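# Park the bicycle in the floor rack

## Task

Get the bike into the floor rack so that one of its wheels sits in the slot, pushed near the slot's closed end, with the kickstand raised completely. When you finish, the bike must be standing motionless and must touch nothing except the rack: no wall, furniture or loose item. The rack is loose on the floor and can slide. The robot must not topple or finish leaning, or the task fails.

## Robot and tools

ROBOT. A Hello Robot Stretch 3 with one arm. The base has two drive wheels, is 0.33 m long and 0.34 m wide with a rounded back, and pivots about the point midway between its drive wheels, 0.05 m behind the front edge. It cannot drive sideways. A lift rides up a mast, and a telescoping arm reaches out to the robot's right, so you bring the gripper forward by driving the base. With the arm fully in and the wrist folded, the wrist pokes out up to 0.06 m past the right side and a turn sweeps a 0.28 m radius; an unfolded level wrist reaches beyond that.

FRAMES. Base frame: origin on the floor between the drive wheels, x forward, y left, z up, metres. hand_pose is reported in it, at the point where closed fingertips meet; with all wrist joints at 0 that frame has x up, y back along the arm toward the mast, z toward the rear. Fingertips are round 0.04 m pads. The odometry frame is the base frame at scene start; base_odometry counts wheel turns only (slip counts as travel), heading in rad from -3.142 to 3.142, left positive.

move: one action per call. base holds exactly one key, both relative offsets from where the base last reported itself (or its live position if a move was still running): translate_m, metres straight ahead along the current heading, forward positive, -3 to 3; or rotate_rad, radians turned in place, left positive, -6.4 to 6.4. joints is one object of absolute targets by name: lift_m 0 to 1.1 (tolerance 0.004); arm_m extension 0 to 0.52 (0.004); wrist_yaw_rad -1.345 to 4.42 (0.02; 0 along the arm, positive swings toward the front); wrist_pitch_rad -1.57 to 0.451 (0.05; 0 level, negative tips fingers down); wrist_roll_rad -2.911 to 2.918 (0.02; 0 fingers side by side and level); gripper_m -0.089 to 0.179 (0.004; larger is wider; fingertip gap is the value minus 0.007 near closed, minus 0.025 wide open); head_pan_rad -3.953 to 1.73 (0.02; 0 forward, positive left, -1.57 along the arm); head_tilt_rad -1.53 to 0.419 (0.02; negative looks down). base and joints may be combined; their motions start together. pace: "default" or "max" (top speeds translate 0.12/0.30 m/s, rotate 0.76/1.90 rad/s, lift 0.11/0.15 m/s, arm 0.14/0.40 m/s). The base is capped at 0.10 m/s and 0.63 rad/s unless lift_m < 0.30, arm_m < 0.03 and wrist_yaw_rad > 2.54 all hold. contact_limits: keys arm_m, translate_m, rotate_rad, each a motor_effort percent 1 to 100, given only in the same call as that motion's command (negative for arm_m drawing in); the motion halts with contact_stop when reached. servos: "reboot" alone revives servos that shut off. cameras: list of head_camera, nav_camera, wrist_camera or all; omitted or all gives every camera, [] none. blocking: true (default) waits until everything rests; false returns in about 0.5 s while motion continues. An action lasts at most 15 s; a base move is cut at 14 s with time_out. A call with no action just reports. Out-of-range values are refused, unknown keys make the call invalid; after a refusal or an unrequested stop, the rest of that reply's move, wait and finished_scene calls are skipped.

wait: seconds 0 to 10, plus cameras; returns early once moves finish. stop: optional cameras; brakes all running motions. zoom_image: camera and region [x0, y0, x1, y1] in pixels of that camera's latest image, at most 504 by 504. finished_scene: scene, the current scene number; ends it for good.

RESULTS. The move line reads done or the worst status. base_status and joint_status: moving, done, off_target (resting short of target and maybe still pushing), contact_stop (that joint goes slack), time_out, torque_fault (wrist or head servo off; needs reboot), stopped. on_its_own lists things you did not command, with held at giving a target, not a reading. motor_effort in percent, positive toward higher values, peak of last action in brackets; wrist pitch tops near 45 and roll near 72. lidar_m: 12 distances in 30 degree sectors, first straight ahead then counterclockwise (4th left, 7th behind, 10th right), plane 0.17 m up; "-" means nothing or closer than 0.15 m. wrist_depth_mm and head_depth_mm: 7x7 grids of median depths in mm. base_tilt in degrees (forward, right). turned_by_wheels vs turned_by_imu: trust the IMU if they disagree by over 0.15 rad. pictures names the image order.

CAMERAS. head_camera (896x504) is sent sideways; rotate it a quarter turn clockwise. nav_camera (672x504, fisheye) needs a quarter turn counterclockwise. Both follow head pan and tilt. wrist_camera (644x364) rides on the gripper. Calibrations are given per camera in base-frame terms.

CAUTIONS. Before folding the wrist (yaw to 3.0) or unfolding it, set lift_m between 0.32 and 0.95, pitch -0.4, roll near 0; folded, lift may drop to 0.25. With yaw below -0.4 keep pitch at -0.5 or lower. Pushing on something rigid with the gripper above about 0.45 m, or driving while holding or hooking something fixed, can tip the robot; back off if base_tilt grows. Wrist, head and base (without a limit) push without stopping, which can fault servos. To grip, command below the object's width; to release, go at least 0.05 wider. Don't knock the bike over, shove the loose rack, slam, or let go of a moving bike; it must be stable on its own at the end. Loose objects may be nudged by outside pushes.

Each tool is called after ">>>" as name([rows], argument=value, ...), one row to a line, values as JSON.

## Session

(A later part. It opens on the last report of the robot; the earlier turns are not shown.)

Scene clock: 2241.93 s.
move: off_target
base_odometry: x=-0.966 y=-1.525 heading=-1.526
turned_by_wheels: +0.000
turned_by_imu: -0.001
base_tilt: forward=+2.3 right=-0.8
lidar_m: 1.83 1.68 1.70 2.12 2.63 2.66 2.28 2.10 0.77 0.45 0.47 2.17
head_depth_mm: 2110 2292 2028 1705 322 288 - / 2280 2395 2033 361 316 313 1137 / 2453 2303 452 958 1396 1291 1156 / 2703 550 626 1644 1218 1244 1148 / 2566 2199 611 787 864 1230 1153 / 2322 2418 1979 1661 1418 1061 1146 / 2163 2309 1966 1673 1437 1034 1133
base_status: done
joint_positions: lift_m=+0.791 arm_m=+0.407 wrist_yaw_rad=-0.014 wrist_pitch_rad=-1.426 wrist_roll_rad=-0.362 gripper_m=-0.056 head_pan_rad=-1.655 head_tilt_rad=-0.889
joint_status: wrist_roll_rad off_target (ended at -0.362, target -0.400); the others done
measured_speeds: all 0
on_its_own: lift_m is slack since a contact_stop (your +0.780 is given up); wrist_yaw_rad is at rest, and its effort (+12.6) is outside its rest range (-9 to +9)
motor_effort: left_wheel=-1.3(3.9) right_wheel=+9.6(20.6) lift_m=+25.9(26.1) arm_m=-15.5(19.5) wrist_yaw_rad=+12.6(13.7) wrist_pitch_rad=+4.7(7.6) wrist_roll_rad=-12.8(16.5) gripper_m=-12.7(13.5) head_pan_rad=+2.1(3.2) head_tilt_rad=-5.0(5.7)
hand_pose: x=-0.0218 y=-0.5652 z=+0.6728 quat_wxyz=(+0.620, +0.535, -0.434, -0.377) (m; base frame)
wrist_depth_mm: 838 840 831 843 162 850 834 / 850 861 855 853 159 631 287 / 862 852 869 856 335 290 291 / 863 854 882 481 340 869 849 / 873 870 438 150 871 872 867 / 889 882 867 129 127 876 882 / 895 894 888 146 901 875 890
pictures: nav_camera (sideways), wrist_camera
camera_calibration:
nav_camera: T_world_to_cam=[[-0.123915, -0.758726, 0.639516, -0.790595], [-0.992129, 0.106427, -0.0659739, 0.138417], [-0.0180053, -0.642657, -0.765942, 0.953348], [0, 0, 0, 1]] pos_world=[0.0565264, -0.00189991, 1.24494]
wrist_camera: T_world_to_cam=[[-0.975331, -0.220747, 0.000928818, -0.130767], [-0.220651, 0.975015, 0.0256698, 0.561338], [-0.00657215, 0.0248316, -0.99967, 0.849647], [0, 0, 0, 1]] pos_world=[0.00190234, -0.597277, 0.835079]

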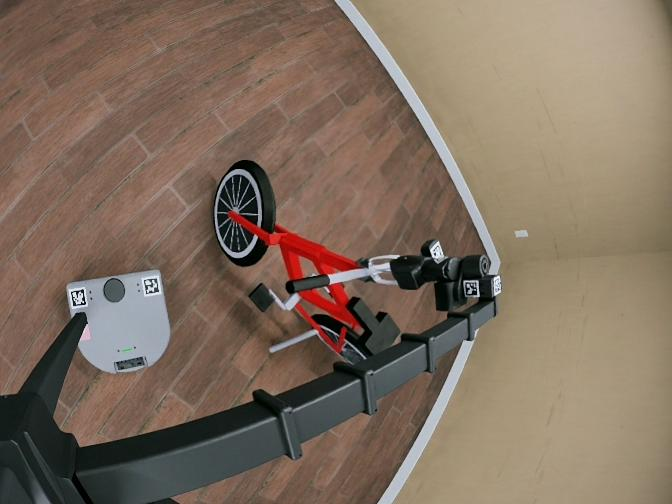

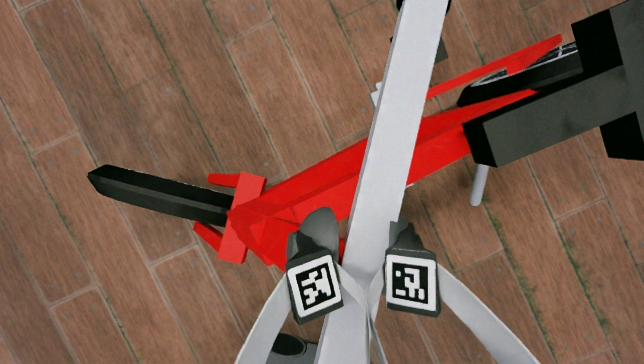

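>>> move(base={"translate_m": 0.12}, joints={"arm_m": 0.37, "wrist_roll_rad": -0.45}, cameras=["nav_camera","wrist_camera"])

Scene clock: 2249.73 s.
move: off_target
base_odometry: x=-0.961 y=-1.645 heading=-1.526
turned_by_wheels: +0.000
turned_by_imu: -0.001
base_tilt: forward=+2.3 right=-0.8
lidar_m: 1.72 1.59 1.60 2.00 2.71 2.74 2.39 2.19 0.72 0.45 0.45 2.10
head_depth_mm: 2186 2323 2047 1681 314 286 - / 2416 2482 2026 359 309 314 1138 / 2595 2399 450 929 1276 1287 1152 / 2702 519 550 1654 1165 1221 1152 / 2468 2419 579 761 885 1245 1149 / 2264 2399 1974 1666 1447 1023 1141 / 2075 2254 1959 1665 1438 999 1133
base_status: done
joint_positions: lift_m=+0.793 arm_m=+0.370 wrist_yaw_rad=-0.012 wrist_pitch_rad=-1.433 wrist_roll_rad=-0.421 gripper_m=-0.056 head_pan_rad=-1.655 head_tilt_rad=-0.889
joint_status: wrist_roll_rad off_target (ended at -0.421, target -0.450); the others done
measured_speeds: all 0
on_its_own: lift_m is slack since a contact_stop (your +0.780 is given up); wrist_yaw_rad is at rest, and its effort (+9.6) is outside its rest range (-9 to +9)
motor_effort: left_wheel=-0.9(3.6) right_wheel=+7.8(20.8) lift_m=+26.2(26.3) arm_m=-15.3(20.3) wrist_yaw_rad=+9.6(13.8) wrist_pitch_rad=+6.0(7.4) wrist_roll_rad=-9.7(17.1) gripper_m=-12.6(12.9) head_pan_rad=+2.7(3.1) head_tilt_rad=-5.2(6.0)
hand_pose: x=-0.0217 y=-0.5263 z=+0.6746 quat_wxyz=(+0.631, +0.549, -0.413, -0.361) (m; base frame)
wrist_depth_mm: 842 847 851 837 153 843 860 / 848 849 846 850 152 851 - / 862 859 850 860 359 310 290 / 867 877 437 340 339 795 866 / 884 877 565 150 872 884 867 / 890 891 883 128 126 886 886 / 904 900 885 150 897 885 906
pictures: nav_camera (sideways), wrist_camera
camera_calibration:
nav_camera: T_world_to_cam=[[-0.123915, -0.758726, 0.639516, -0.790595], [-0.99213, 0.106426, -0.0659739, 0.138417], [-0.0180049, -0.642657, -0.765942, 0.953348], [0, 0, 0, 1]] pos_world=[0.0565264, -0.00189988, 1.24494]
wrist_camera: T_world_to_cam=[[-0.960026, -0.279825, 0.00687066, -0.156873], [-0.279426, 0.959521, 0.03522, 0.507465], [-0.016448, 0.0318923, -0.999356, 0.853694], [0, 0, 0, 1]] pos_world=[0.00523804, -0.558047, 0.836349]

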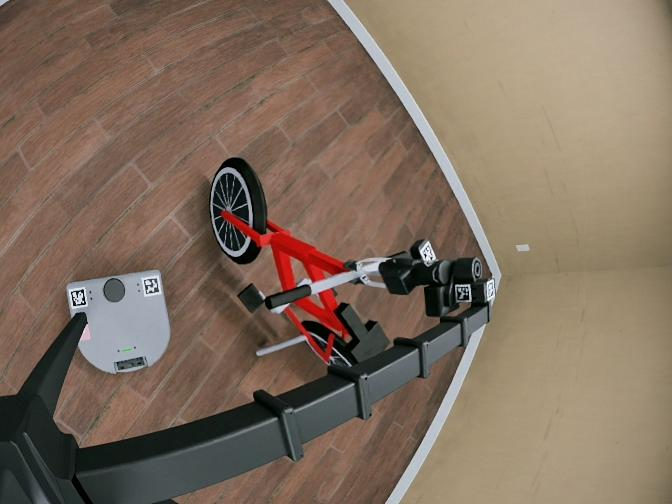

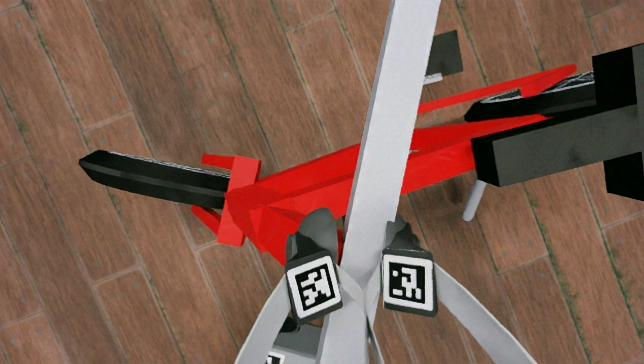

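>>> move(base={"translate_m": 0.14}, joints={"arm_m": 0.338, "wrist_roll_rad": -0.35}, cameras=["nav_camera","wrist_camera"])

Scene clock: 2261.73 s.
move: done
base_odometry: x=-0.955 y=-1.785 heading=-1.526
turned_by_wheels: +0.000
turned_by_imu: -0.001
base_tilt: forward=+2.3 right=-0.8
lidar_m: 1.60 1.48 1.49 1.86 2.79 2.82 2.50 2.30 0.67 0.43 0.44 2.00
head_depth_mm: 2297 2455 2039 1729 307 285 - / 2511 2504 1979 358 306 314 1137 / 2709 2443 443 910 1138 1292 1160 / 2580 520 515 1656 1153 1113 1150 / 2371 2405 532 726 813 1241 1141 / 2169 2356 1984 1657 1450 996 1140 / 2002 2225 1957 1666 1436 994 1133
base_status: done
joint_positions: lift_m=+0.794 arm_m=+0.338 wrist_yaw_rad=-0.008 wrist_pitch_rad=-1.436 wrist_roll_rad=-0.332 gripper_m=-0.056 head_pan_rad=-1.655 head_tilt_rad=-0.889
joint_status: all done
measured_speeds: all 0
on_its_own: lift_m is slack since a contact_stop (your +0.780 is given up)
motor_effort: left_wheel=+0.2(4.8) right_wheel=+5.9(18.1) lift_m=+26.1(26.9) arm_m=-16.6(19.6) wrist_yaw_rad=+6.5(10.4) wrist_pitch_rad=+6.4(6.9) wrist_roll_rad=-6.0(9.2) gripper_m=-12.8(13.2) head_pan_rad=+2.4(3.1) head_tilt_rad=-5.1(6.2)
hand_pose: x=-0.0217 y=-0.4936 z=+0.6752 quat_wxyz=(+0.612, +0.534, -0.439, -0.385) (m; base frame)
wrist_depth_mm: 852 846 831 847 151 840 837 / 853 858 855 850 151 846 497 / 861 871 865 859 378 314 289 / 866 869 441 333 339 780 859 / 879 876 879 151 862 875 869 / 898 879 884 128 128 880 875 / 889 880 897 151 898 883 878
pictures: nav_camera (sideways), wrist_camera
camera_calibration:
nav_camera: T_world_to_cam=[[-0.123914, -0.758726, 0.639516, -0.790595], [-0.99213, 0.106425, -0.0659739, 0.138417], [-0.0180043, -0.642657, -0.765942, 0.953348], [0, 0, 0, 1]] pos_world=[0.0565264, -0.00189983, 1.24494]
wrist_camera: T_world_to_cam=[[-0.980069, -0.198587, -0.0052696, -0.0998447], [-0.19865, 0.979459, 0.0346034, 0.488131], [-0.00171045, 0.0349606, -0.999387, 0.855131], [0, 0, 0, 1]] pos_world=[0.000575153, -0.527828, 0.837189]

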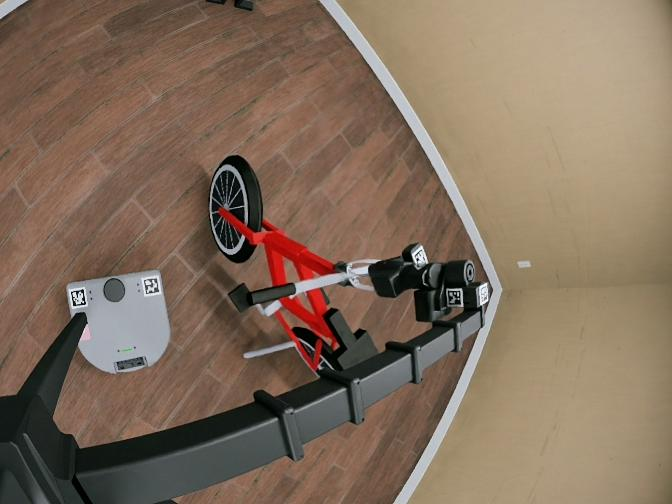

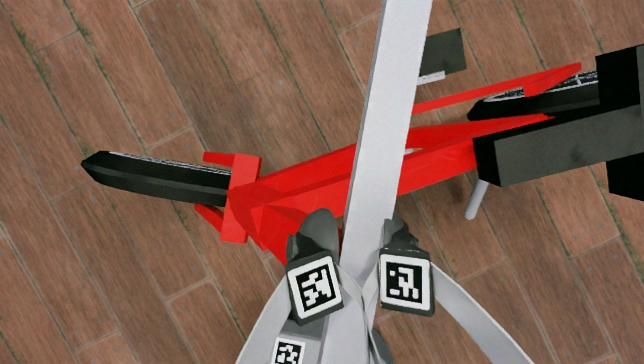

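>>> move(base={"translate_m": 0.14}, joints={"arm_m": 0.323, "wrist_roll_rad": -0.24, "head_pan_rad": -1.2}, cameras=["nav_camera","wrist_camera"])

Scene clock: 2267.23 s.
move: done
base_odometry: x=-0.949 y=-1.925 heading=-1.526
turned_by_wheels: +0.000
turned_by_imu: -0.001
base_tilt: forward=+2.3 right=-0.8
lidar_m: 1.49 1.36 1.38 1.72 2.88 2.91 2.63 2.41 0.64 0.42 0.44 1.92
head_depth_mm: 2023 2315 496 534 1480 1255 1158 / 1967 2267 2040 1633 725 1066 1141 / 1891 2197 2010 1707 1467 1218 1142 / 1834 2135 1995 1684 1457 1038 1142 / 1781 2040 1993 1687 1454 1126 1147 / 1716 1980 1979 1664 1452 1232 1142 / 1666 1909 1960 1657 1443 1268 1141
base_status: done
joint_positions: lift_m=+0.794 arm_m=+0.323 wrist_yaw_rad=-0.006 wrist_pitch_rad=-1.435 wrist_roll_rad=-0.231 gripper_m=-0.056 head_pan_rad=-1.206 head_tilt_rad=-0.889
joint_status: all done
measured_speeds: all 0
on_its_own: lift_m is slack since a contact_stop (your +0.780 is given up)
motor_effort: left_wheel=+0.0(4.9) right_wheel=+7.4(17.2) lift_m=+26.3(26.4) arm_m=-11.0(19.9) wrist_yaw_rad=+6.4(7.5) wrist_pitch_rad=+6.2(6.9) wrist_roll_rad=-3.1(7.0) gripper_m=-11.6(13.4) head_pan_rad=+2.5(4.8) head_tilt_rad=-5.0(6.0)
hand_pose: x=-0.0217 y=-0.4789 z=+0.6758 quat_wxyz=(+0.589, +0.514, -0.469, -0.410) (m; base frame)
wrist_depth_mm: 852 850 851 840 614 841 829 / 859 864 866 849 615 834 537 / 876 866 845 862 537 319 289 / 879 888 437 308 341 844 858 / 907 884 890 151 860 877 865 / 901 899 894 128 127 876 865 / 911 909 906 152 884 873 878
pictures: nav_camera (sideways), wrist_camera
camera_calibration:
nav_camera: T_world_to_cam=[[0.218286, -0.737137, 0.639515, -0.792682], [-0.939722, -0.335514, -0.0659739, 0.138098], [0.263198, -0.586565, -0.765942, 0.951633], [0, 0, 0, 1]] pos_world=[0.052337, 0.0202133, 1.24494]
wrist_camera: T_world_to_cam=[[-0.994692, -0.101221, -0.0185188, -0.0416446], [-0.101766, 0.994314, 0.0313722, 0.485052], [0.0152379, 0.0330902, -0.999336, 0.854714], [0, 0, 0, 1]] pos_world=[-0.00508568, -0.514791, 0.838159]

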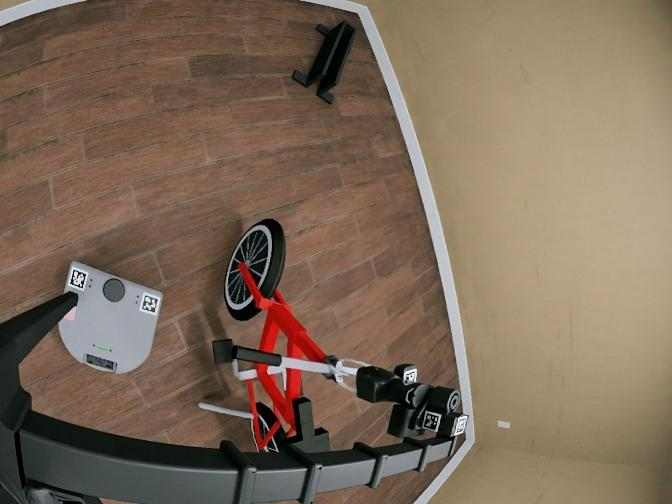

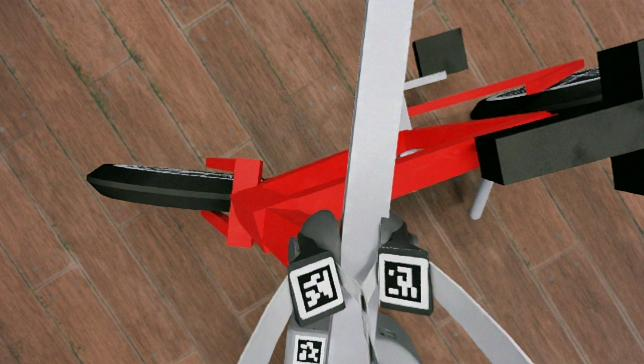

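>>> zoom_image(camera="nav_camera", region=[270, 0, 390, 120])

Scaled by 4.200 from the camera's 672x504 image, which has a finer 792x594 frame.

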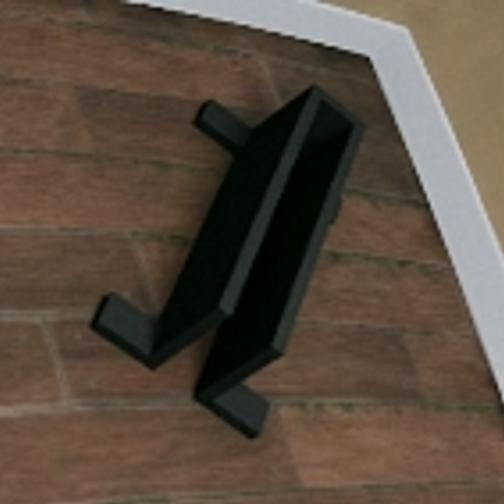

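>>> move(base={"translate_m": 0.14}, joints={"arm_m": 0.312, "wrist_roll_rad": -0.33}, cameras=["nav_camera","wrist_camera"])

Scene clock: 2297.23 s.
move: off_target
base_odometry: x=-0.942 y=-2.065 heading=-1.526
turned_by_wheels: +0.000
turned_by_imu: -0.001
base_tilt: forward=+2.3 right=-0.8
lidar_m: 1.36 1.25 1.27 1.58 2.97 2.99 2.75 2.52 0.61 0.42 0.43 1.83
head_depth_mm: 1943 2277 493 520 1476 1130 1152 / 1876 2199 2028 1619 739 1040 1141 / 1811 2100 2015 1683 1470 1231 1151 / 1740 2018 2003 1674 1453 1028 1150 / 1694 1955 1989 1678 1456 1096 1142 / 1639 1890 1970 1667 1446 1214 1140 / 1603 1823 1965 1666 1446 1265 1132
base_status: done
joint_positions: lift_m=+0.796 arm_m=+0.312 wrist_yaw_rad=-0.007 wrist_pitch_rad=-1.429 wrist_roll_rad=-0.309 gripper_m=-0.056 head_pan_rad=-1.205 head_tilt_rad=-0.889
joint_status: wrist_roll_rad off_target (ended at -0.309, target -0.330); the others done
measured_speeds: all 0
on_its_own: lift_m is slack since a contact_stop (your +0.780 is given up)
motor_effort: left_wheel=-0.2(4.3) right_wheel=+7.0(18.0) lift_m=+26.4(26.4) arm_m=-3.9(19.0) wrist_yaw_rad=+6.2(7.6) wrist_pitch_rad=+5.2(6.4) wrist_roll_rad=-7.0(10.2) gripper_m=-12.0(13.2) head_pan_rad=+2.4(3.4) head_tilt_rad=-5.0(5.8)
hand_pose: x=-0.0217 y=-0.4694 z=+0.6774 quat_wxyz=(+0.609, +0.527, -0.447, -0.389) (m; base frame)
wrist_depth_mm: 854 872 852 850 148 846 836 / 856 876 865 864 620 857 844 / 873 857 863 868 606 636 326 / 871 876 439 313 342 297 295 / 898 889 878 150 860 864 866 / 884 896 877 128 127 873 886 / 914 898 888 153 894 882 891
pictures: nav_camera (sideways), wrist_camera
camera_calibration:
nav_camera: T_world_to_cam=[[0.218337, -0.737122, 0.639515, -0.792682], [-0.939699, -0.335578, -0.0659739, 0.138097], [0.263238, -0.586547, -0.765942, 0.951633], [0, 0, 0, 1]] pos_world=[0.0523356, 0.0202165, 1.24494]
wrist_camera: T_world_to_cam=[[-0.984196, -0.176945, -0.00703407, -0.0837671], [-0.177072, 0.983827, 0.0270095, 0.472017], [0.00214111, 0.0278282, -0.99961, 0.853427], [0, 0, 0, 1]] pos_world=[-0.000689511, -0.502955, 0.839757]

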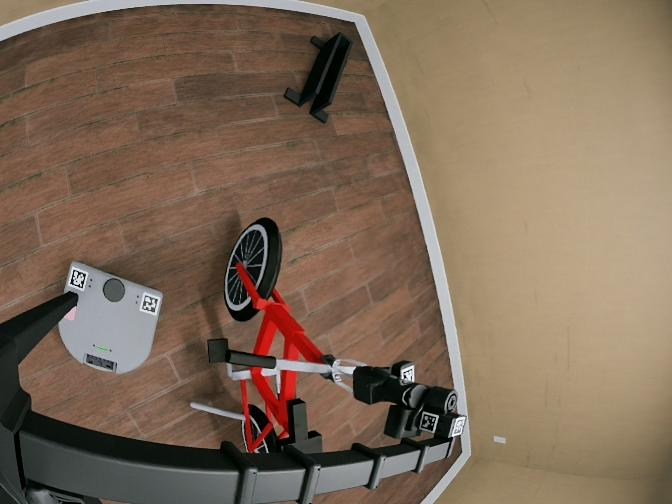

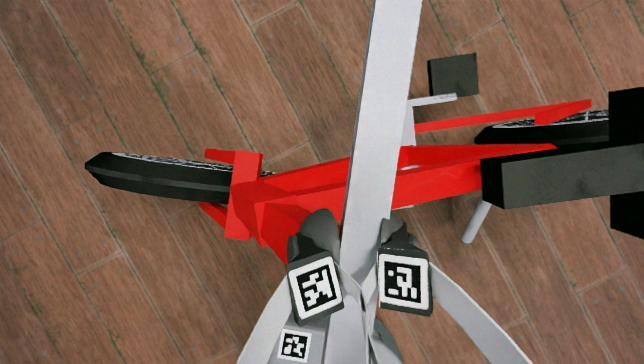

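>>> zoom_image(camera="nav_camera", region=[270, 20, 390, 140])

>>> zoom_image(camera="nav_camera", region=[180, 200, 360, 460])

Scaled by 4.200 from the camera's 672x504 image, which has a finer 792x594 frame.

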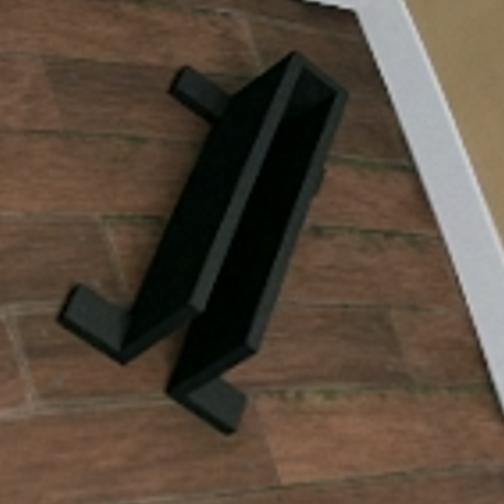

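Scaled by 1.938 from the camera's 672x504 image, which has a finer 792x594 frame.

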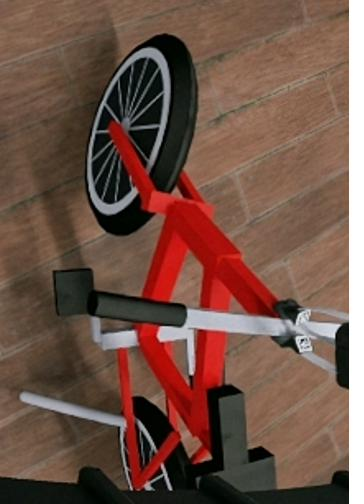

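>>> move(base={"translate_m": 0.14}, joints={"arm_m": 0.303, "wrist_roll_rad": -0.26}, cameras=["nav_camera","wrist_camera"])

Scene clock: 2317.53 s.
move: done
base_odometry: x=-0.936 y=-2.205 heading=-1.527
turned_by_wheels: +0.000
turned_by_imu: -0.001
base_tilt: forward=+2.3 right=-0.8
lidar_m: 1.25 1.14 1.15 1.44 2.99 3.10 2.85 0.90 0.59 0.42 0.43 1.74
head_depth_mm: 1843 2172 489 497 1463 1060 1164 / 1770 2089 1995 1617 723 980 1120 / 1731 1996 2019 1689 1463 1236 1139 / 1660 1916 1995 1688 1467 1000 1148 / 1613 1879 1992 1675 1447 1064 1144 / 1569 1787 1937 1656 1448 1215 1146 / 1518 1724 1904 1664 1439 1268 1132
base_status: done
joint_positions: lift_m=+0.797 arm_m=+0.303 wrist_yaw_rad=-0.005 wrist_pitch_rad=-1.426 wrist_roll_rad=-0.252 gripper_m=-0.056 head_pan_rad=-1.205 head_tilt_rad=-0.889
joint_status: all done
measured_speeds: all 0
on_its_own: lift_m is slack since a contact_stop (your +0.780 is given up)
motor_effort: left_wheel=+0.2(6.1) right_wheel=+6.4(16.8) lift_m=+26.4(26.4) arm_m=-16.8(19.6) wrist_yaw_rad=+4.4(6.7) wrist_pitch_rad=+4.4(5.2) wrist_roll_rad=-2.7(5.5) gripper_m=-11.9(13.2) head_pan_rad=+2.6(3.6) head_tilt_rad=-5.0(6.0)
hand_pose: x=-0.0217 y=-0.4611 z=+0.6784 quat_wxyz=(+0.597, +0.516, -0.464, -0.403) (m; base frame)
wrist_depth_mm: 862 859 851 856 844 848 841 / 871 862 860 854 847 850 839 / 872 870 875 874 635 644 325 / 888 876 442 291 342 296 294 / 869 885 892 150 866 869 853 / 898 883 888 128 127 890 865 / 901 907 903 153 886 891 875
pictures: nav_camera (sideways), wrist_camera
camera_calibration:
nav_camera: T_world_to_cam=[[0.218356, -0.737133, 0.639496, -0.792657], [-0.939694, -0.335594, -0.0659734, 0.138097], [0.263242, -0.586525, -0.765959, 0.951654], [0, 0, 0, 1]] pos_world=[0.0523347, 0.0202187, 1.24494]
wrist_camera: T_world_to_cam=[[-0.992299, -0.123, -0.0146049, -0.0524432], [-0.123316, 0.992097, 0.0231583, 0.471389], [0.011641, 0.024781, -0.999625, 0.852927], [0, 0, 0, 1]] pos_world=[-0.00383853, -0.49525, 0.840924]

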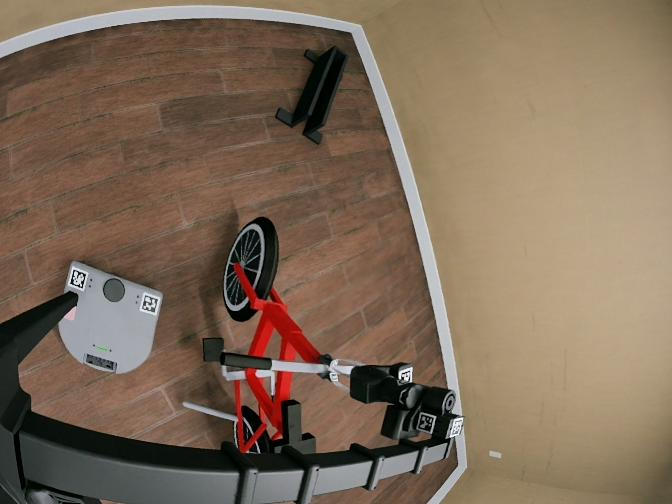

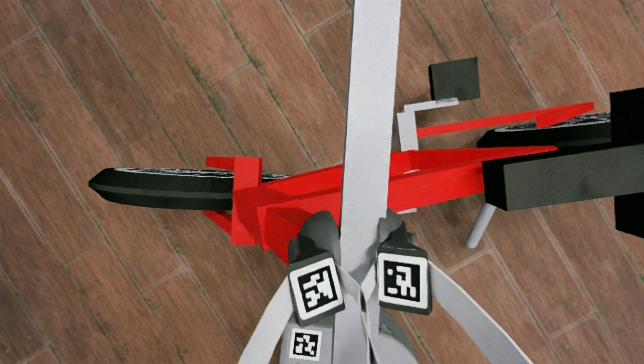

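>>> zoom_image(camera="nav_camera", region=[260, 30, 380, 150])

Scaled by 4.200 from the camera's 672x504 image, which has a finer 792x594 frame.

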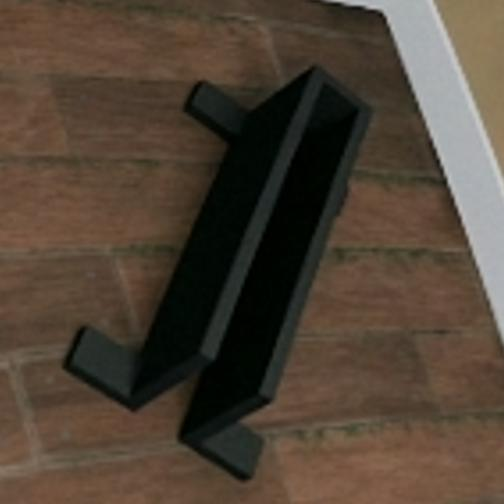

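>>> move(base={"translate_m": 0.14}, joints={"arm_m": 0.307, "wrist_roll_rad": -0.18}, cameras=["nav_camera","wrist_camera"])

>>> zoom_image(camera="nav_camera", region=[250, 50, 370, 170])

Scene clock: 2332.23 s.
move: done
base_odometry: x=-0.930 y=-2.344 heading=-1.527
turned_by_wheels: +0.000
turned_by_imu: -0.001
base_tilt: forward=+2.3 right=-0.8
lidar_m: 1.12 1.03 1.04 1.30 2.69 3.17 2.99 0.83 0.57 0.42 0.42 1.66
head_depth_mm: 1762 2046 489 517 1486 1037 1152 / 1686 1963 2018 1626 733 833 1104 / 1641 1901 1987 1696 1468 1224 1141 / 1593 1813 1976 1674 1459 988 1145 / 1529 1783 1934 1687 1457 1057 1144 / 1499 1715 1898 1669 1449 1190 1144 / 1440 1644 1846 1656 1442 1269 1136
base_status: done
joint_positions: lift_m=+0.798 arm_m=+0.307 wrist_yaw_rad=-0.003 wrist_pitch_rad=-1.421 wrist_roll_rad=-0.178 gripper_m=-0.056 head_pan_rad=-1.205 head_tilt_rad=-0.889
joint_status: all done
measured_speeds: all 0
on_its_own: lift_m is slack since a contact_stop (your +0.780 is given up)
motor_effort: left_wheel=+1.7(5.3) right_wheel=+4.2(15.4) lift_m=+26.1(26.3) arm_m=+19.9(22.4) wrist_yaw_rad=+2.8(5.2) wrist_pitch_rad=+3.7(5.6) wrist_roll_rad=-0.8(2.8) gripper_m=-11.7(13.2) head_pan_rad=+2.6(3.1) head_tilt_rad=-5.9(5.9)
hand_pose: x=-0.0217 y=-0.4664 z=+0.6794 quat_wxyz=(+0.581, +0.500, -0.487, -0.420) (m; base frame)
wrist_depth_mm: 876 872 856 148 841 832 835 / 882 876 860 149 845 848 848 / 898 888 880 866 855 851 323 / 886 887 871 348 344 300 291 / 894 881 442 150 336 868 859 / 912 900 894 129 127 876 871 / 903 894 898 153 877 898 864
pictures: nav_camera (sideways), wrist_camera
camera_calibration:
nav_camera: T_world_to_cam=[[0.218365, -0.737132, 0.639494, -0.792655], [-0.93969, -0.335604, -0.0659733, 0.138097], [0.263248, -0.58652, -0.76596, 0.951656], [0, 0, 0, 1]] pos_world=[0.0523344, 0.0202193, 1.24494]
wrist_camera: T_world_to_cam=[[-0.998345, -0.0518219, -0.0249397, -0.0129805], [-0.0522559, 0.998488, 0.0170756, 0.485267], [0.0240171, 0.0183505, -0.999543, 0.851259], [0, 0, 0, 1]] pos_world=[-0.00804572, -0.500827, 0.84226]

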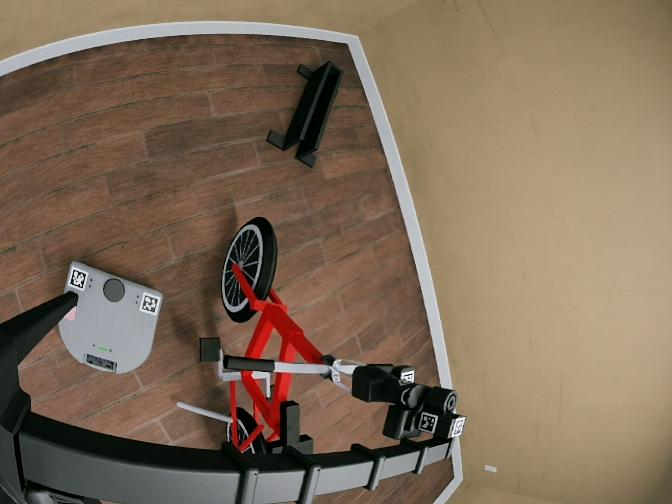

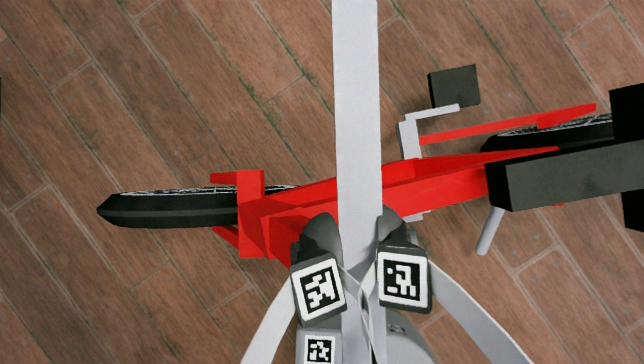

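Scaled by 4.200 from the camera's 672x504 image, which has a finer 792x594 frame.

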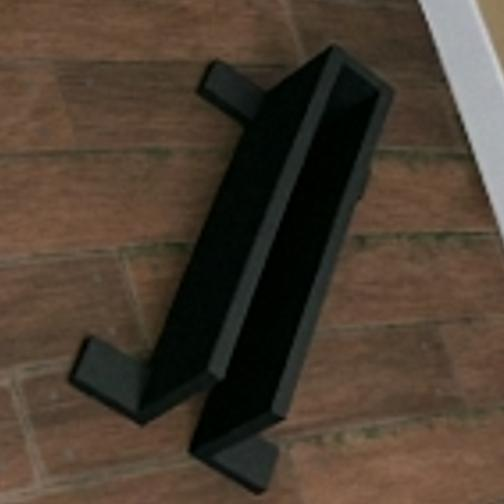

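>>> zoom_image(camera="nav_camera", region=[170, 200, 340, 460])

Scaled by 1.938 from the camera's 672x504 image, which has a finer 792x594 frame.

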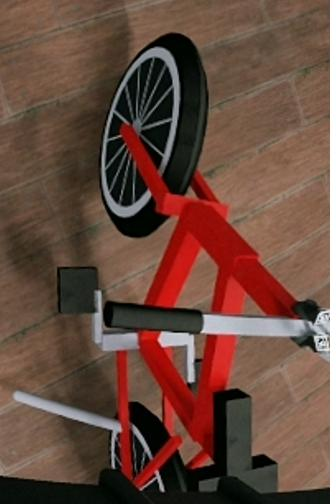

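>>> move(base={"translate_m": 0.12}, joints={"arm_m": 0.311, "wrist_roll_rad": -0.03}, cameras=["nav_camera","wrist_camera"])

>>> zoom_image(camera="nav_camera", region=[240, 70, 360, 190])

>>> zoom_image(camera="nav_camera", region=[170, 200, 340, 460])

Scene clock: 2381.93 s.
move: done
base_odometry: x=-0.925 y=-2.464 heading=-1.527
turned_by_wheels: +0.000
turned_by_imu: -0.001
base_tilt: forward=+2.3 right=-0.8
lidar_m: 1.02 0.93 0.95 1.18 2.45 3.25 3.08 0.79 0.56 0.41 0.42 1.56
head_depth_mm: 1668 1958 489 518 1480 1031 1159 / 1619 1877 2033 1663 732 974 1106 / 1561 1814 1988 1693 1464 1229 1133 / 1514 1747 1936 1696 1463 989 1145 / 1454 1682 1896 1673 1452 1055 1145 / 1416 1618 1840 1673 1438 1211 1142 / 1378 1559 1827 1665 1446 1273 1140
base_status: done
joint_positions: lift_m=+0.798 arm_m=+0.311 wrist_yaw_rad=-0.001 wrist_pitch_rad=-1.415 wrist_roll_rad=-0.034 gripper_m=-0.056 head_pan_rad=-1.205 head_tilt_rad=-0.889
joint_status: all done
measured_speeds: all 0
on_its_own: lift_m is slack since a contact_stop (your +0.780 is given up)
motor_effort: left_wheel=+3.0(5.9) right_wheel=+2.1(13.9) lift_m=+26.2(26.4) arm_m=+18.7(22.2) wrist_yaw_rad=+1.1(3.4) wrist_pitch_rad=+2.3(4.0) wrist_roll_rad=+1.2(3.2) gripper_m=-11.2(13.1) head_pan_rad=+2.5(3.6) head_tilt_rad=-5.8(5.8)
hand_pose: x=-0.0216 y=-0.4720 z=+0.6798 quat_wxyz=(+0.546, +0.467, -0.528, -0.452) (m; base frame)
wrist_depth_mm: 884 888 883 153 833 834 821 / 894 887 876 152 840 843 827 / 896 890 860 152 861 637 285 / 898 904 884 152 345 329 321 / 922 911 448 151 643 854 848 / 921 888 889 129 127 865 861 / 925 913 907 151 151 862 850
pictures: nav_camera (sideways), wrist_camera
camera_calibration:
nav_camera: T_world_to_cam=[[0.218367, -0.737133, 0.639492, -0.792652], [-0.939689, -0.335607, -0.0659733, 0.138097], [0.263249, -0.586517, -0.765962, 0.951658], [0, 0, 0, 1]] pos_world=[0.0523343, 0.0202196, 1.24494]
wrist_camera: T_world_to_cam=[[-0.995101, 0.0870975, -0.046779, 0.0672473], [0.0866816, 0.996177, 0.0108523, 0.497034], [0.0475454, 0.0067443, -0.998846, 0.846354], [0, 0, 0, 1]] pos_world=[-0.0164061, -0.506699, 0.84313]

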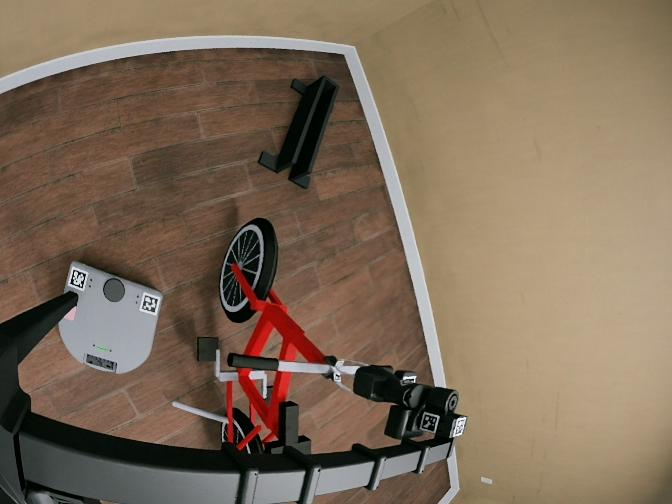

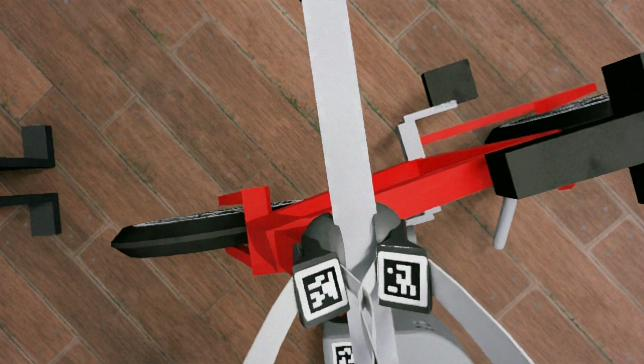

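Scaled by 4.200 from the camera's 672x504 image, which has a finer 792x594 frame.

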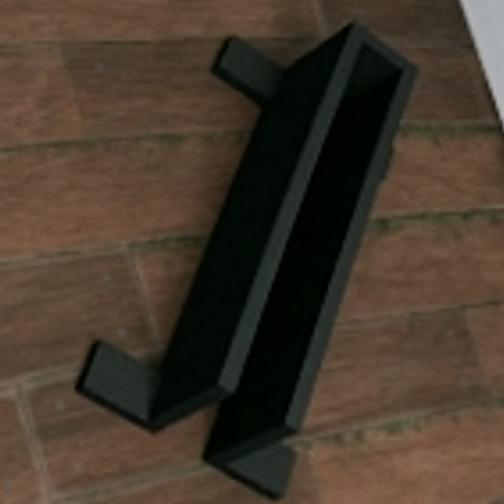

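Scaled by 1.938 from the camera's 672x504 image, which has a finer 792x594 frame.

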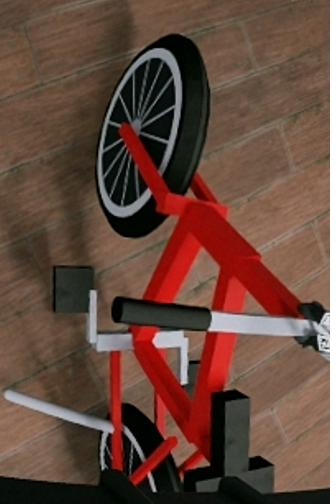

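>>> move(base={"translate_m": 0.03}, joints={"arm_m": 0.306, "wrist_roll_rad": 0.35}, cameras=["nav_camera","wrist_camera"])

>>> zoom_image(camera="nav_camera", region=[170, 200, 340, 460])

Scene clock: 2409.73 s.
move: done
base_odometry: x=-0.923 y=-2.494 heading=-1.527
turned_by_wheels: +0.000
turned_by_imu: -0.001
base_tilt: forward=+2.3 right=-0.8
lidar_m: 0.99 0.91 0.92 1.15 2.38 3.27 3.12 0.76 0.55 0.37 0.38 1.52
head_depth_mm: 1648 1932 490 519 1456 1039 1153 / 1592 1848 2011 1679 831 1232 1118 / 1542 1769 1981 1702 1466 1239 1137 / 1492 1735 1921 1696 1457 986 1128 / 1453 1665 1889 1678 1445 1149 1143 / 1391 1597 1830 1660 1444 1273 1137 / 1356 1546 1789 1658 1418 1278 1133
base_status: done
joint_positions: lift_m=+0.798 arm_m=+0.306 wrist_yaw_rad=-0.001 wrist_pitch_rad=-1.409 wrist_roll_rad=+0.354 gripper_m=-0.056 head_pan_rad=-1.205 head_tilt_rad=-0.889
joint_status: all done
measured_speeds: all 0
on_its_own: lift_m is slack since a contact_stop (your +0.780 is given up)
motor_effort: left_wheel=+1.4(6.3) right_wheel=+2.3(14.9) lift_m=+26.3(27.5) arm_m=-18.8(20.9) wrist_yaw_rad=+1.1(3.4) wrist_pitch_rad=+1.4(2.6) wrist_roll_rad=-1.4(6.5) gripper_m=-11.6(13.0) head_pan_rad=+2.6(3.1) head_tilt_rad=-4.7(5.9)
hand_pose: x=-0.0217 y=-0.4684 z=+0.6800 quat_wxyz=(+0.435, +0.370, -0.625, -0.532) (m; base frame)
wrist_depth_mm: 923 895 889 869 843 808 271 / 945 925 895 864 836 282 276 / 942 917 893 879 529 324 802 / 962 924 900 873 332 823 804 / 963 940 914 156 154 845 810 / 962 941 925 127 127 838 830 / 987 949 912 148 883 - 831
pictures: nav_camera (sideways), wrist_camera
camera_calibration:
nav_camera: T_world_to_cam=[[0.21838, -0.737147, 0.639473, -0.792627], [-0.939687, -0.335613, -0.0659727, 0.138096], [0.263247, -0.586497, -0.765978, 0.951679], [0, 0, 0, 1]] pos_world=[0.0523336, 0.0202213, 1.24494]
wrist_camera: T_world_to_cam=[[-0.885574, 0.452079, -0.106694, 0.280987], [0.452477, 0.891509, 0.0218472, 0.444855], [0.104995, -0.0289293, -0.994052, 0.827813], [0, 0, 0, 1]] pos_world=[-0.0393685, -0.499672, 0.84315]

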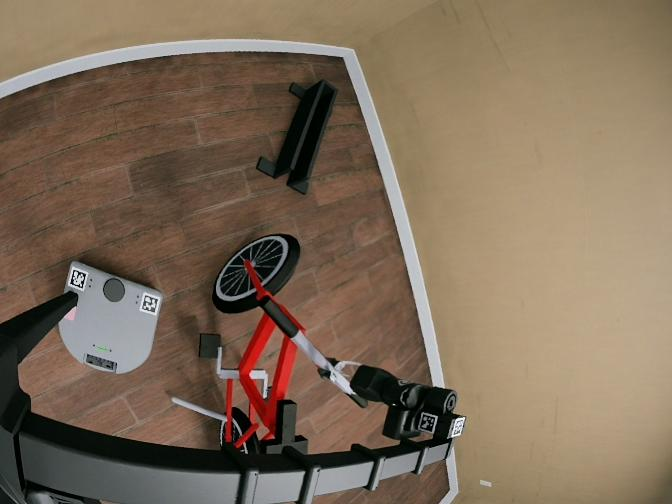

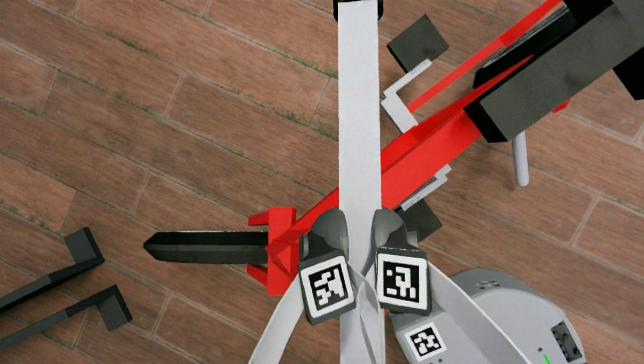

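Scaled by 1.938 from the camera's 672x504 image, which has a finer 792x594 frame.

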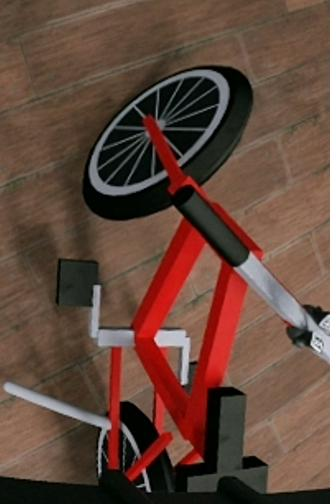

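>>> move(base={"translate_m": 0.06}, joints={"arm_m": 0.32, "wrist_roll_rad": 0.40}, cameras=["nav_camera","wrist_camera"])

>>> zoom_image(camera="nav_camera", region=[170, 200, 340, 460])

Scene clock: 2430.60 s.
move: done
base_odometry: x=-0.921 y=-2.554 heading=-1.527
turned_by_wheels: +0.000
turned_by_imu: -0.001
base_tilt: forward=+2.3 right=-0.8
lidar_m: 0.94 0.86 0.87 1.09 2.27 3.31 3.18 0.74 0.55 0.39 0.41 1.44
head_depth_mm: 1611 1878 491 533 1484 1042 1157 / 1552 1813 1980 1634 840 1258 1123 / 1503 1748 1954 1704 1387 1251 1142 / 1446 1668 1904 1685 1472 1037 1148 / 1413 1611 1860 1683 1143 1218 1143 / 1369 1563 1808 1658 1450 1280 1145 / 1326 1506 1741 1654 1392 1276 1136
base_status: done
joint_positions: lift_m=+0.798 arm_m=+0.320 wrist_yaw_rad=-0.001 wrist_pitch_rad=-1.405 wrist_roll_rad=+0.403 gripper_m=-0.056 head_pan_rad=-1.205 head_tilt_rad=-0.889
joint_status: all done
measured_speeds: all 0
on_its_own: lift_m is slack since a contact_stop (your +0.780 is given up)
motor_effort: left_wheel=+1.4(4.6) right_wheel=+7.0(14.6) lift_m=+26.3(26.5) arm_m=+20.0(21.1) wrist_yaw_rad=+2.6(2.6) wrist_pitch_rad=+1.1(2.3) wrist_roll_rad=-0.8(4.3) gripper_m=-11.1(13.0) head_pan_rad=+2.4(3.6) head_tilt_rad=-5.3(5.7)
hand_pose: x=-0.0217 y=-0.4833 z=+0.6801 quat_wxyz=(+0.420, +0.356, -0.637, -0.540) (m; base frame)
wrist_depth_mm: 940 923 881 862 814 808 270 / 932 919 890 866 832 279 275 / 951 911 895 854 537 324 803 / 953 937 908 880 334 831 801 / 982 931 924 156 157 844 818 / 980 929 920 128 125 820 821 / 989 958 926 151 877 - 816
pictures: nav_camera (sideways), wrist_camera
camera_calibration:
nav_camera: T_world_to_cam=[[0.218381, -0.737146, 0.639472, -0.792627], [-0.939686, -0.335615, -0.0659727, 0.138096], [0.263248, -0.586496, -0.765978, 0.951679], [0, 0, 0, 1]] pos_world=[0.0523336, 0.0202215, 1.24494]
wrist_camera: T_world_to_cam=[[-0.86178, 0.494007, -0.11529, 0.314343], [0.494928, 0.868642, 0.0225131, 0.44754], [0.111268, -0.0376592, -0.993077, 0.822696], [0, 0, 0, 1]] pos_world=[-0.0421453, -0.513057, 0.843166]

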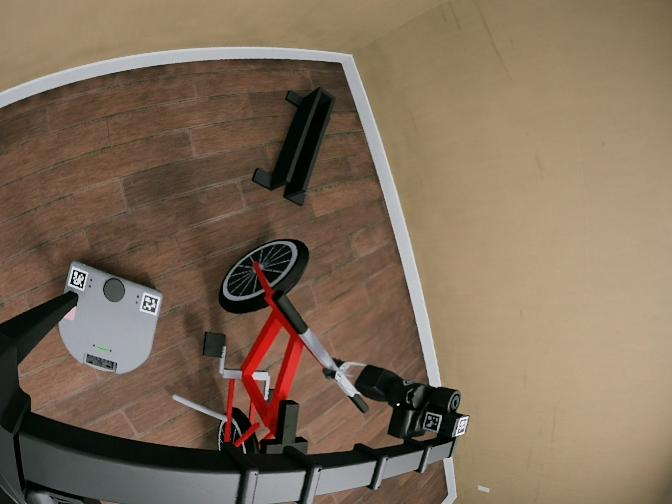

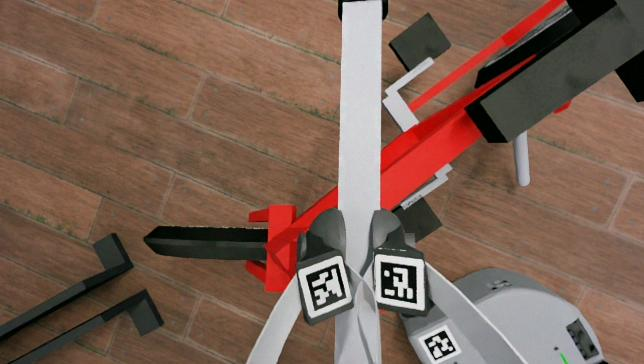

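Scaled by 1.938 from the camera's 672x504 image, which has a finer 792x594 frame.

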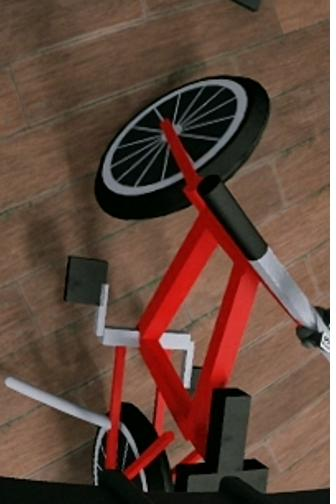

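>>> move(base={"translate_m": 0.06}, joints={"arm_m": 0.342, "wrist_roll_rad": 0.44}, cameras=["nav_camera","wrist_camera"])

>>> zoom_image(camera="nav_camera", region=[170, 200, 340, 460])

Scene clock: 2477.50 s.
move: done
base_odometry: x=-0.918 y=-2.614 heading=-1.527
turned_by_wheels: +0.000
turned_by_imu: -0.001
base_tilt: forward=+2.3 right=-0.8
lidar_m: 0.89 0.82 0.83 1.03 2.14 3.36 3.23 0.73 0.55 0.42 0.44 1.36
head_depth_mm: 1570 1822 505 589 1488 1065 1160 / 1511 1766 1962 1672 855 1246 1139 / 1461 1693 1903 1685 962 1268 1140 / 1419 1633 1884 1674 1378 1089 1151 / 1368 1580 1846 1676 1184 1238 1149 / 1331 1524 1784 1665 1444 1280 1145 / 1288 1480 1686 1672 1365 1267 1134
base_status: done
joint_positions: lift_m=+0.798 arm_m=+0.342 wrist_yaw_rad=-0.002 wrist_pitch_rad=-1.406 wrist_roll_rad=+0.444 gripper_m=-0.056 head_pan_rad=-1.205 head_tilt_rad=-0.889
joint_status: all done
measured_speeds: all 0
on_its_own: lift_m is slack since a contact_stop (your +0.780 is given up)
motor_effort: left_wheel=+2.1(5.0) right_wheel=+5.8(15.9) lift_m=+26.2(26.4) arm_m=+20.0(21.6) wrist_yaw_rad=+1.8(2.8) wrist_pitch_rad=+0.6(1.8) wrist_roll_rad=-1.3(2.7) gripper_m=-12.3(13.3) head_pan_rad=+2.8(3.3) head_tilt_rad=-5.0(6.1)
hand_pose: x=-0.0217 y=-0.5052 z=+0.6800 quat_wxyz=(+0.407, +0.345, -0.645, -0.547) (m; base frame)
wrist_depth_mm: 942 920 884 857 612 817 269 / 963 919 901 879 821 280 273 / 948 917 903 867 534 310 800 / 964 927 910 463 332 823 805 / 968 936 909 156 156 835 816 / 997 957 939 128 125 834 808 / - 955 929 151 867 - 826
pictures: nav_camera (sideways), wrist_camera
camera_calibration:
nav_camera: T_world_to_cam=[[0.218387, -0.737145, 0.639473, -0.792627], [-0.939684, -0.335622, -0.0659727, 0.138096], [0.263253, -0.586494, -0.765978, 0.951679], [0, 0, 0, 1]] pos_world=[0.0523334, 0.0202218, 1.24494]
wrist_camera: T_world_to_cam=[[-0.840106, 0.528776, -0.120905, 0.347023], [0.529808, 0.847716, 0.0261109, 0.454331], [0.1163, -0.0421206, -0.992321, 0.819207], [0, 0, 0, 1]] pos_world=[-0.0444452, -0.534135, 0.84301]

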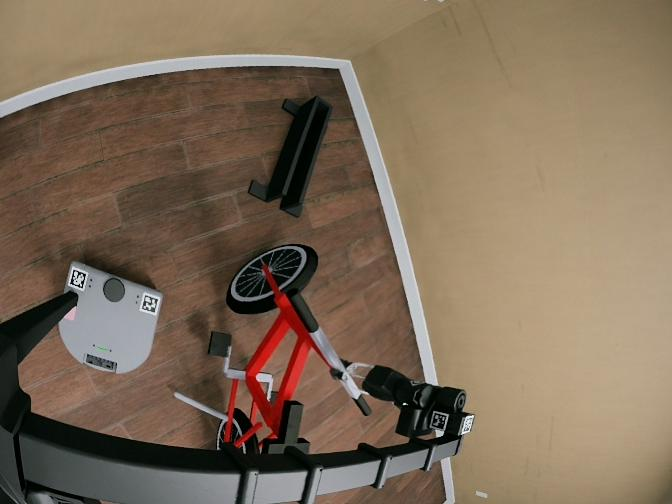

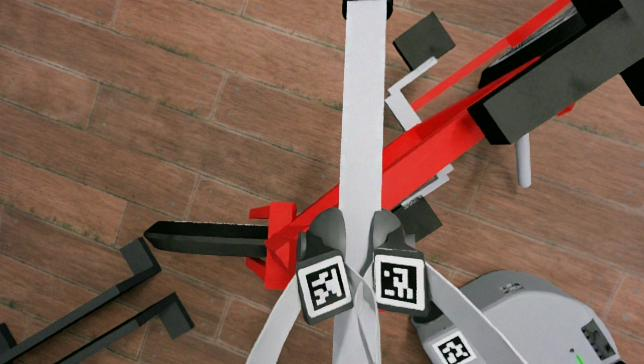

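Scaled by 1.938 from the camera's 672x504 image, which has a finer 792x594 frame.

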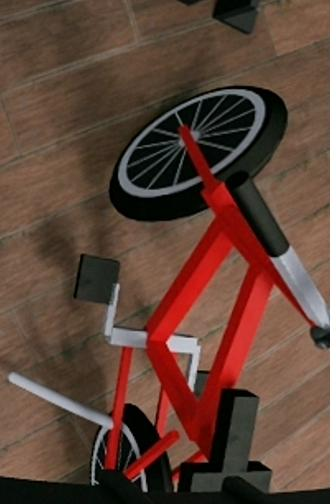

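>>> move(base={"translate_m": 0.07}, joints={"arm_m": 0.372, "wrist_roll_rad": 0.42}, cameras=[])

>>> move(base={"translate_m": 0.015}, joints={"wrist_roll_rad": -0.05}, cameras=["nav_camera","wrist_camera"])

>>> zoom_image(camera="nav_camera", region=[170, 100, 340, 360])

Scene clock: 2506.37 s.
move: done
base_odometry: x=-0.915 y=-2.684 heading=-1.527
turned_by_wheels: +0.000
turned_by_imu: -0.001
base_tilt: forward=+2.3 right=-0.8
lidar_m: 0.83 0.76 0.77 0.96 1.99 3.39 3.29 0.73 0.56 0.46 0.50 1.27
head_depth_mm: 1527 1753 532 740 1486 1129 1157 / 1479 1710 1926 1667 1016 1073 1158 / 1423 1657 1903 1702 970 1269 1148 / 1367 1593 1848 1693 1044 1199 1146 / 1336 1533 1795 1676 1253 1283 1144 / 1291 1473 1730 1668 1426 1274 1144 / 1257 1427 1665 1666 1338 1266 1141
base_status: done
joint_positions: lift_m=+0.798 arm_m=+0.372 wrist_yaw_rad=-0.003 wrist_pitch_rad=-1.406 wrist_roll_rad=+0.433 gripper_m=-0.056 head_pan_rad=-1.205 head_tilt_rad=-0.889
joint_status: all done
measured_speeds: all 0
on_its_own: lift_m is slack since a contact_stop (your +0.780 is given up)
motor_effort: left_wheel=+1.4(4.8) right_wheel=+5.8(16.2) lift_m=+26.2(26.5) arm_m=+19.0(22.1) wrist_yaw_rad=+3.9(3.9) wrist_pitch_rad=+0.8(1.9) wrist_roll_rad=-4.4(7.0) gripper_m=-12.6(13.0) head_pan_rad=+2.8(3.2) head_tilt_rad=-5.2(5.8)
hand_pose: x=-0.0217 y=-0.5351 z=+0.6800 quat_wxyz=(+0.410, +0.347, -0.643, -0.546) (m; base frame)
wrist_depth_mm: 935 910 882 852 614 811 294 / 935 918 899 873 627 621 271 / 951 934 902 882 511 285 795 / 963 925 911 892 332 829 810 / 982 934 915 155 158 843 812 / 999 951 919 128 126 844 825 / 967 962 920 151 882 - 816
pictures: none
No camera images: "cameras" was empty.

Scene clock: 2507.40 s.
move: done
base_odometry: x=-0.914 y=-2.699 heading=-1.527
turned_by_wheels: +0.000
turned_by_imu: +0.000
base_tilt: forward=+2.3 right=-0.8
lidar_m: 0.82 0.75 0.76 0.95 1.96 3.40 3.32 0.74 0.56 0.50 0.53 1.25
head_depth_mm: 1521 1735 530 705 1475 1124 1162 / 1470 1703 1919 1680 850 1238 1145 / 1408 1621 1894 1702 984 1128 1149 / 1369 1569 1849 1683 1115 1229 1148 / 1323 1523 1777 1685 1153 1259 1142 / 1297 1477 1717 1667 1391 1275 1143 / 1244 1417 1645 1676 1329 1269 1133
base_status: done
joint_positions: lift_m=+0.800 arm_m=+0.372 wrist_yaw_rad=-0.004 wrist_pitch_rad=-1.407 wrist_roll_rad=-0.035 gripper_m=-0.056 head_pan_rad=-1.205 head_tilt_rad=-0.889
joint_status: all done
measured_speeds: translate_m=+0.000 rotate_rad=+0.000 lift_m=+0.001 arm_m=+0.000 wrist_yaw_rad=+0.000 wrist_pitch_rad=+0.000 wrist_roll_rad=+0.000 head_pan_rad=+0.000 head_tilt_rad=+0.000
on_its_own: lift_m is slack since a contact_stop (your +0.780 is given up)
motor_effort: left_wheel=+1.2(6.0) right_wheel=+2.2(13.9) lift_m=+25.0(26.4) arm_m=+17.2(19.0) wrist_yaw_rad=+3.7(12.3) wrist_pitch_rad=+0.8(1.7) wrist_roll_rad=-5.3(13.7) gripper_m=-12.1(13.1) head_pan_rad=+2.5(3.3) head_tilt_rad=-5.8(5.8)
hand_pose: x=-0.0217 y=-0.5350 z=+0.6821 quat_wxyz=(+0.548, +0.464, -0.530, -0.451) (m; base frame)
wrist_depth_mm: 895 885 872 867 858 843 829 / 912 888 875 871 847 846 837 / 923 889 871 875 635 842 833 / 903 909 637 470 347 348 290 / 923 910 885 153 336 848 847 / 925 914 903 127 125 862 848 / 924 918 898 154 869 869 846
pictures: nav_camera (sideways), wrist_camera
camera_calibration:
nav_camera: T_world_to_cam=[[0.218392, -0.737143, 0.639472, -0.792627], [-0.939681, -0.33563, -0.0659727, 0.138096], [0.263257, -0.586492, -0.765978, 0.951679], [0, 0, 0, 1]] pos_world=[0.0523333, 0.0202222, 1.24494]
wrist_camera: T_world_to_cam=[[-0.99486, 0.089514, -0.0473415, 0.0744598], [0.0894638, 0.995985, 0.00318233, 0.564939], [0.0474362, -0.00106937, -0.998874, 0.844936], [0, 0, 0, 1]] pos_world=[-0.0165451, -0.568433, 0.845712]

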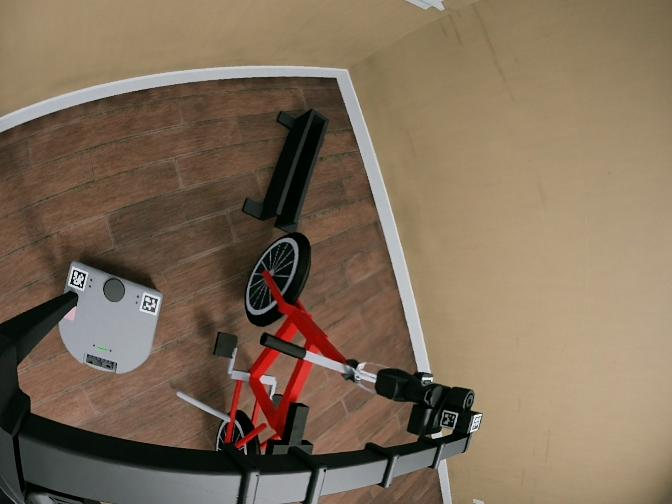

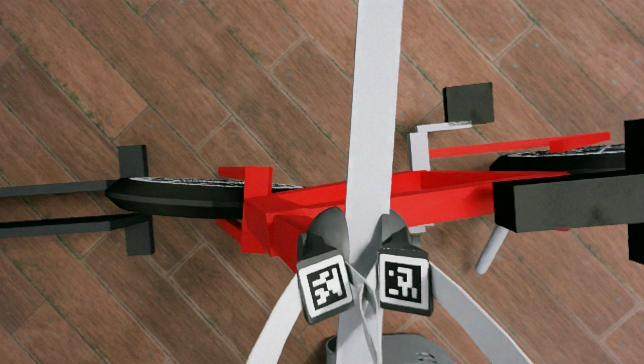

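Scaled by 1.938 from the camera's 672x504 image, which has a finer 792x594 frame.

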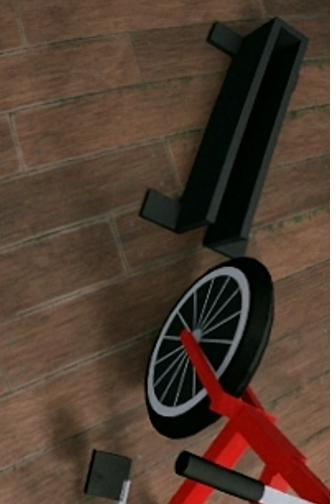

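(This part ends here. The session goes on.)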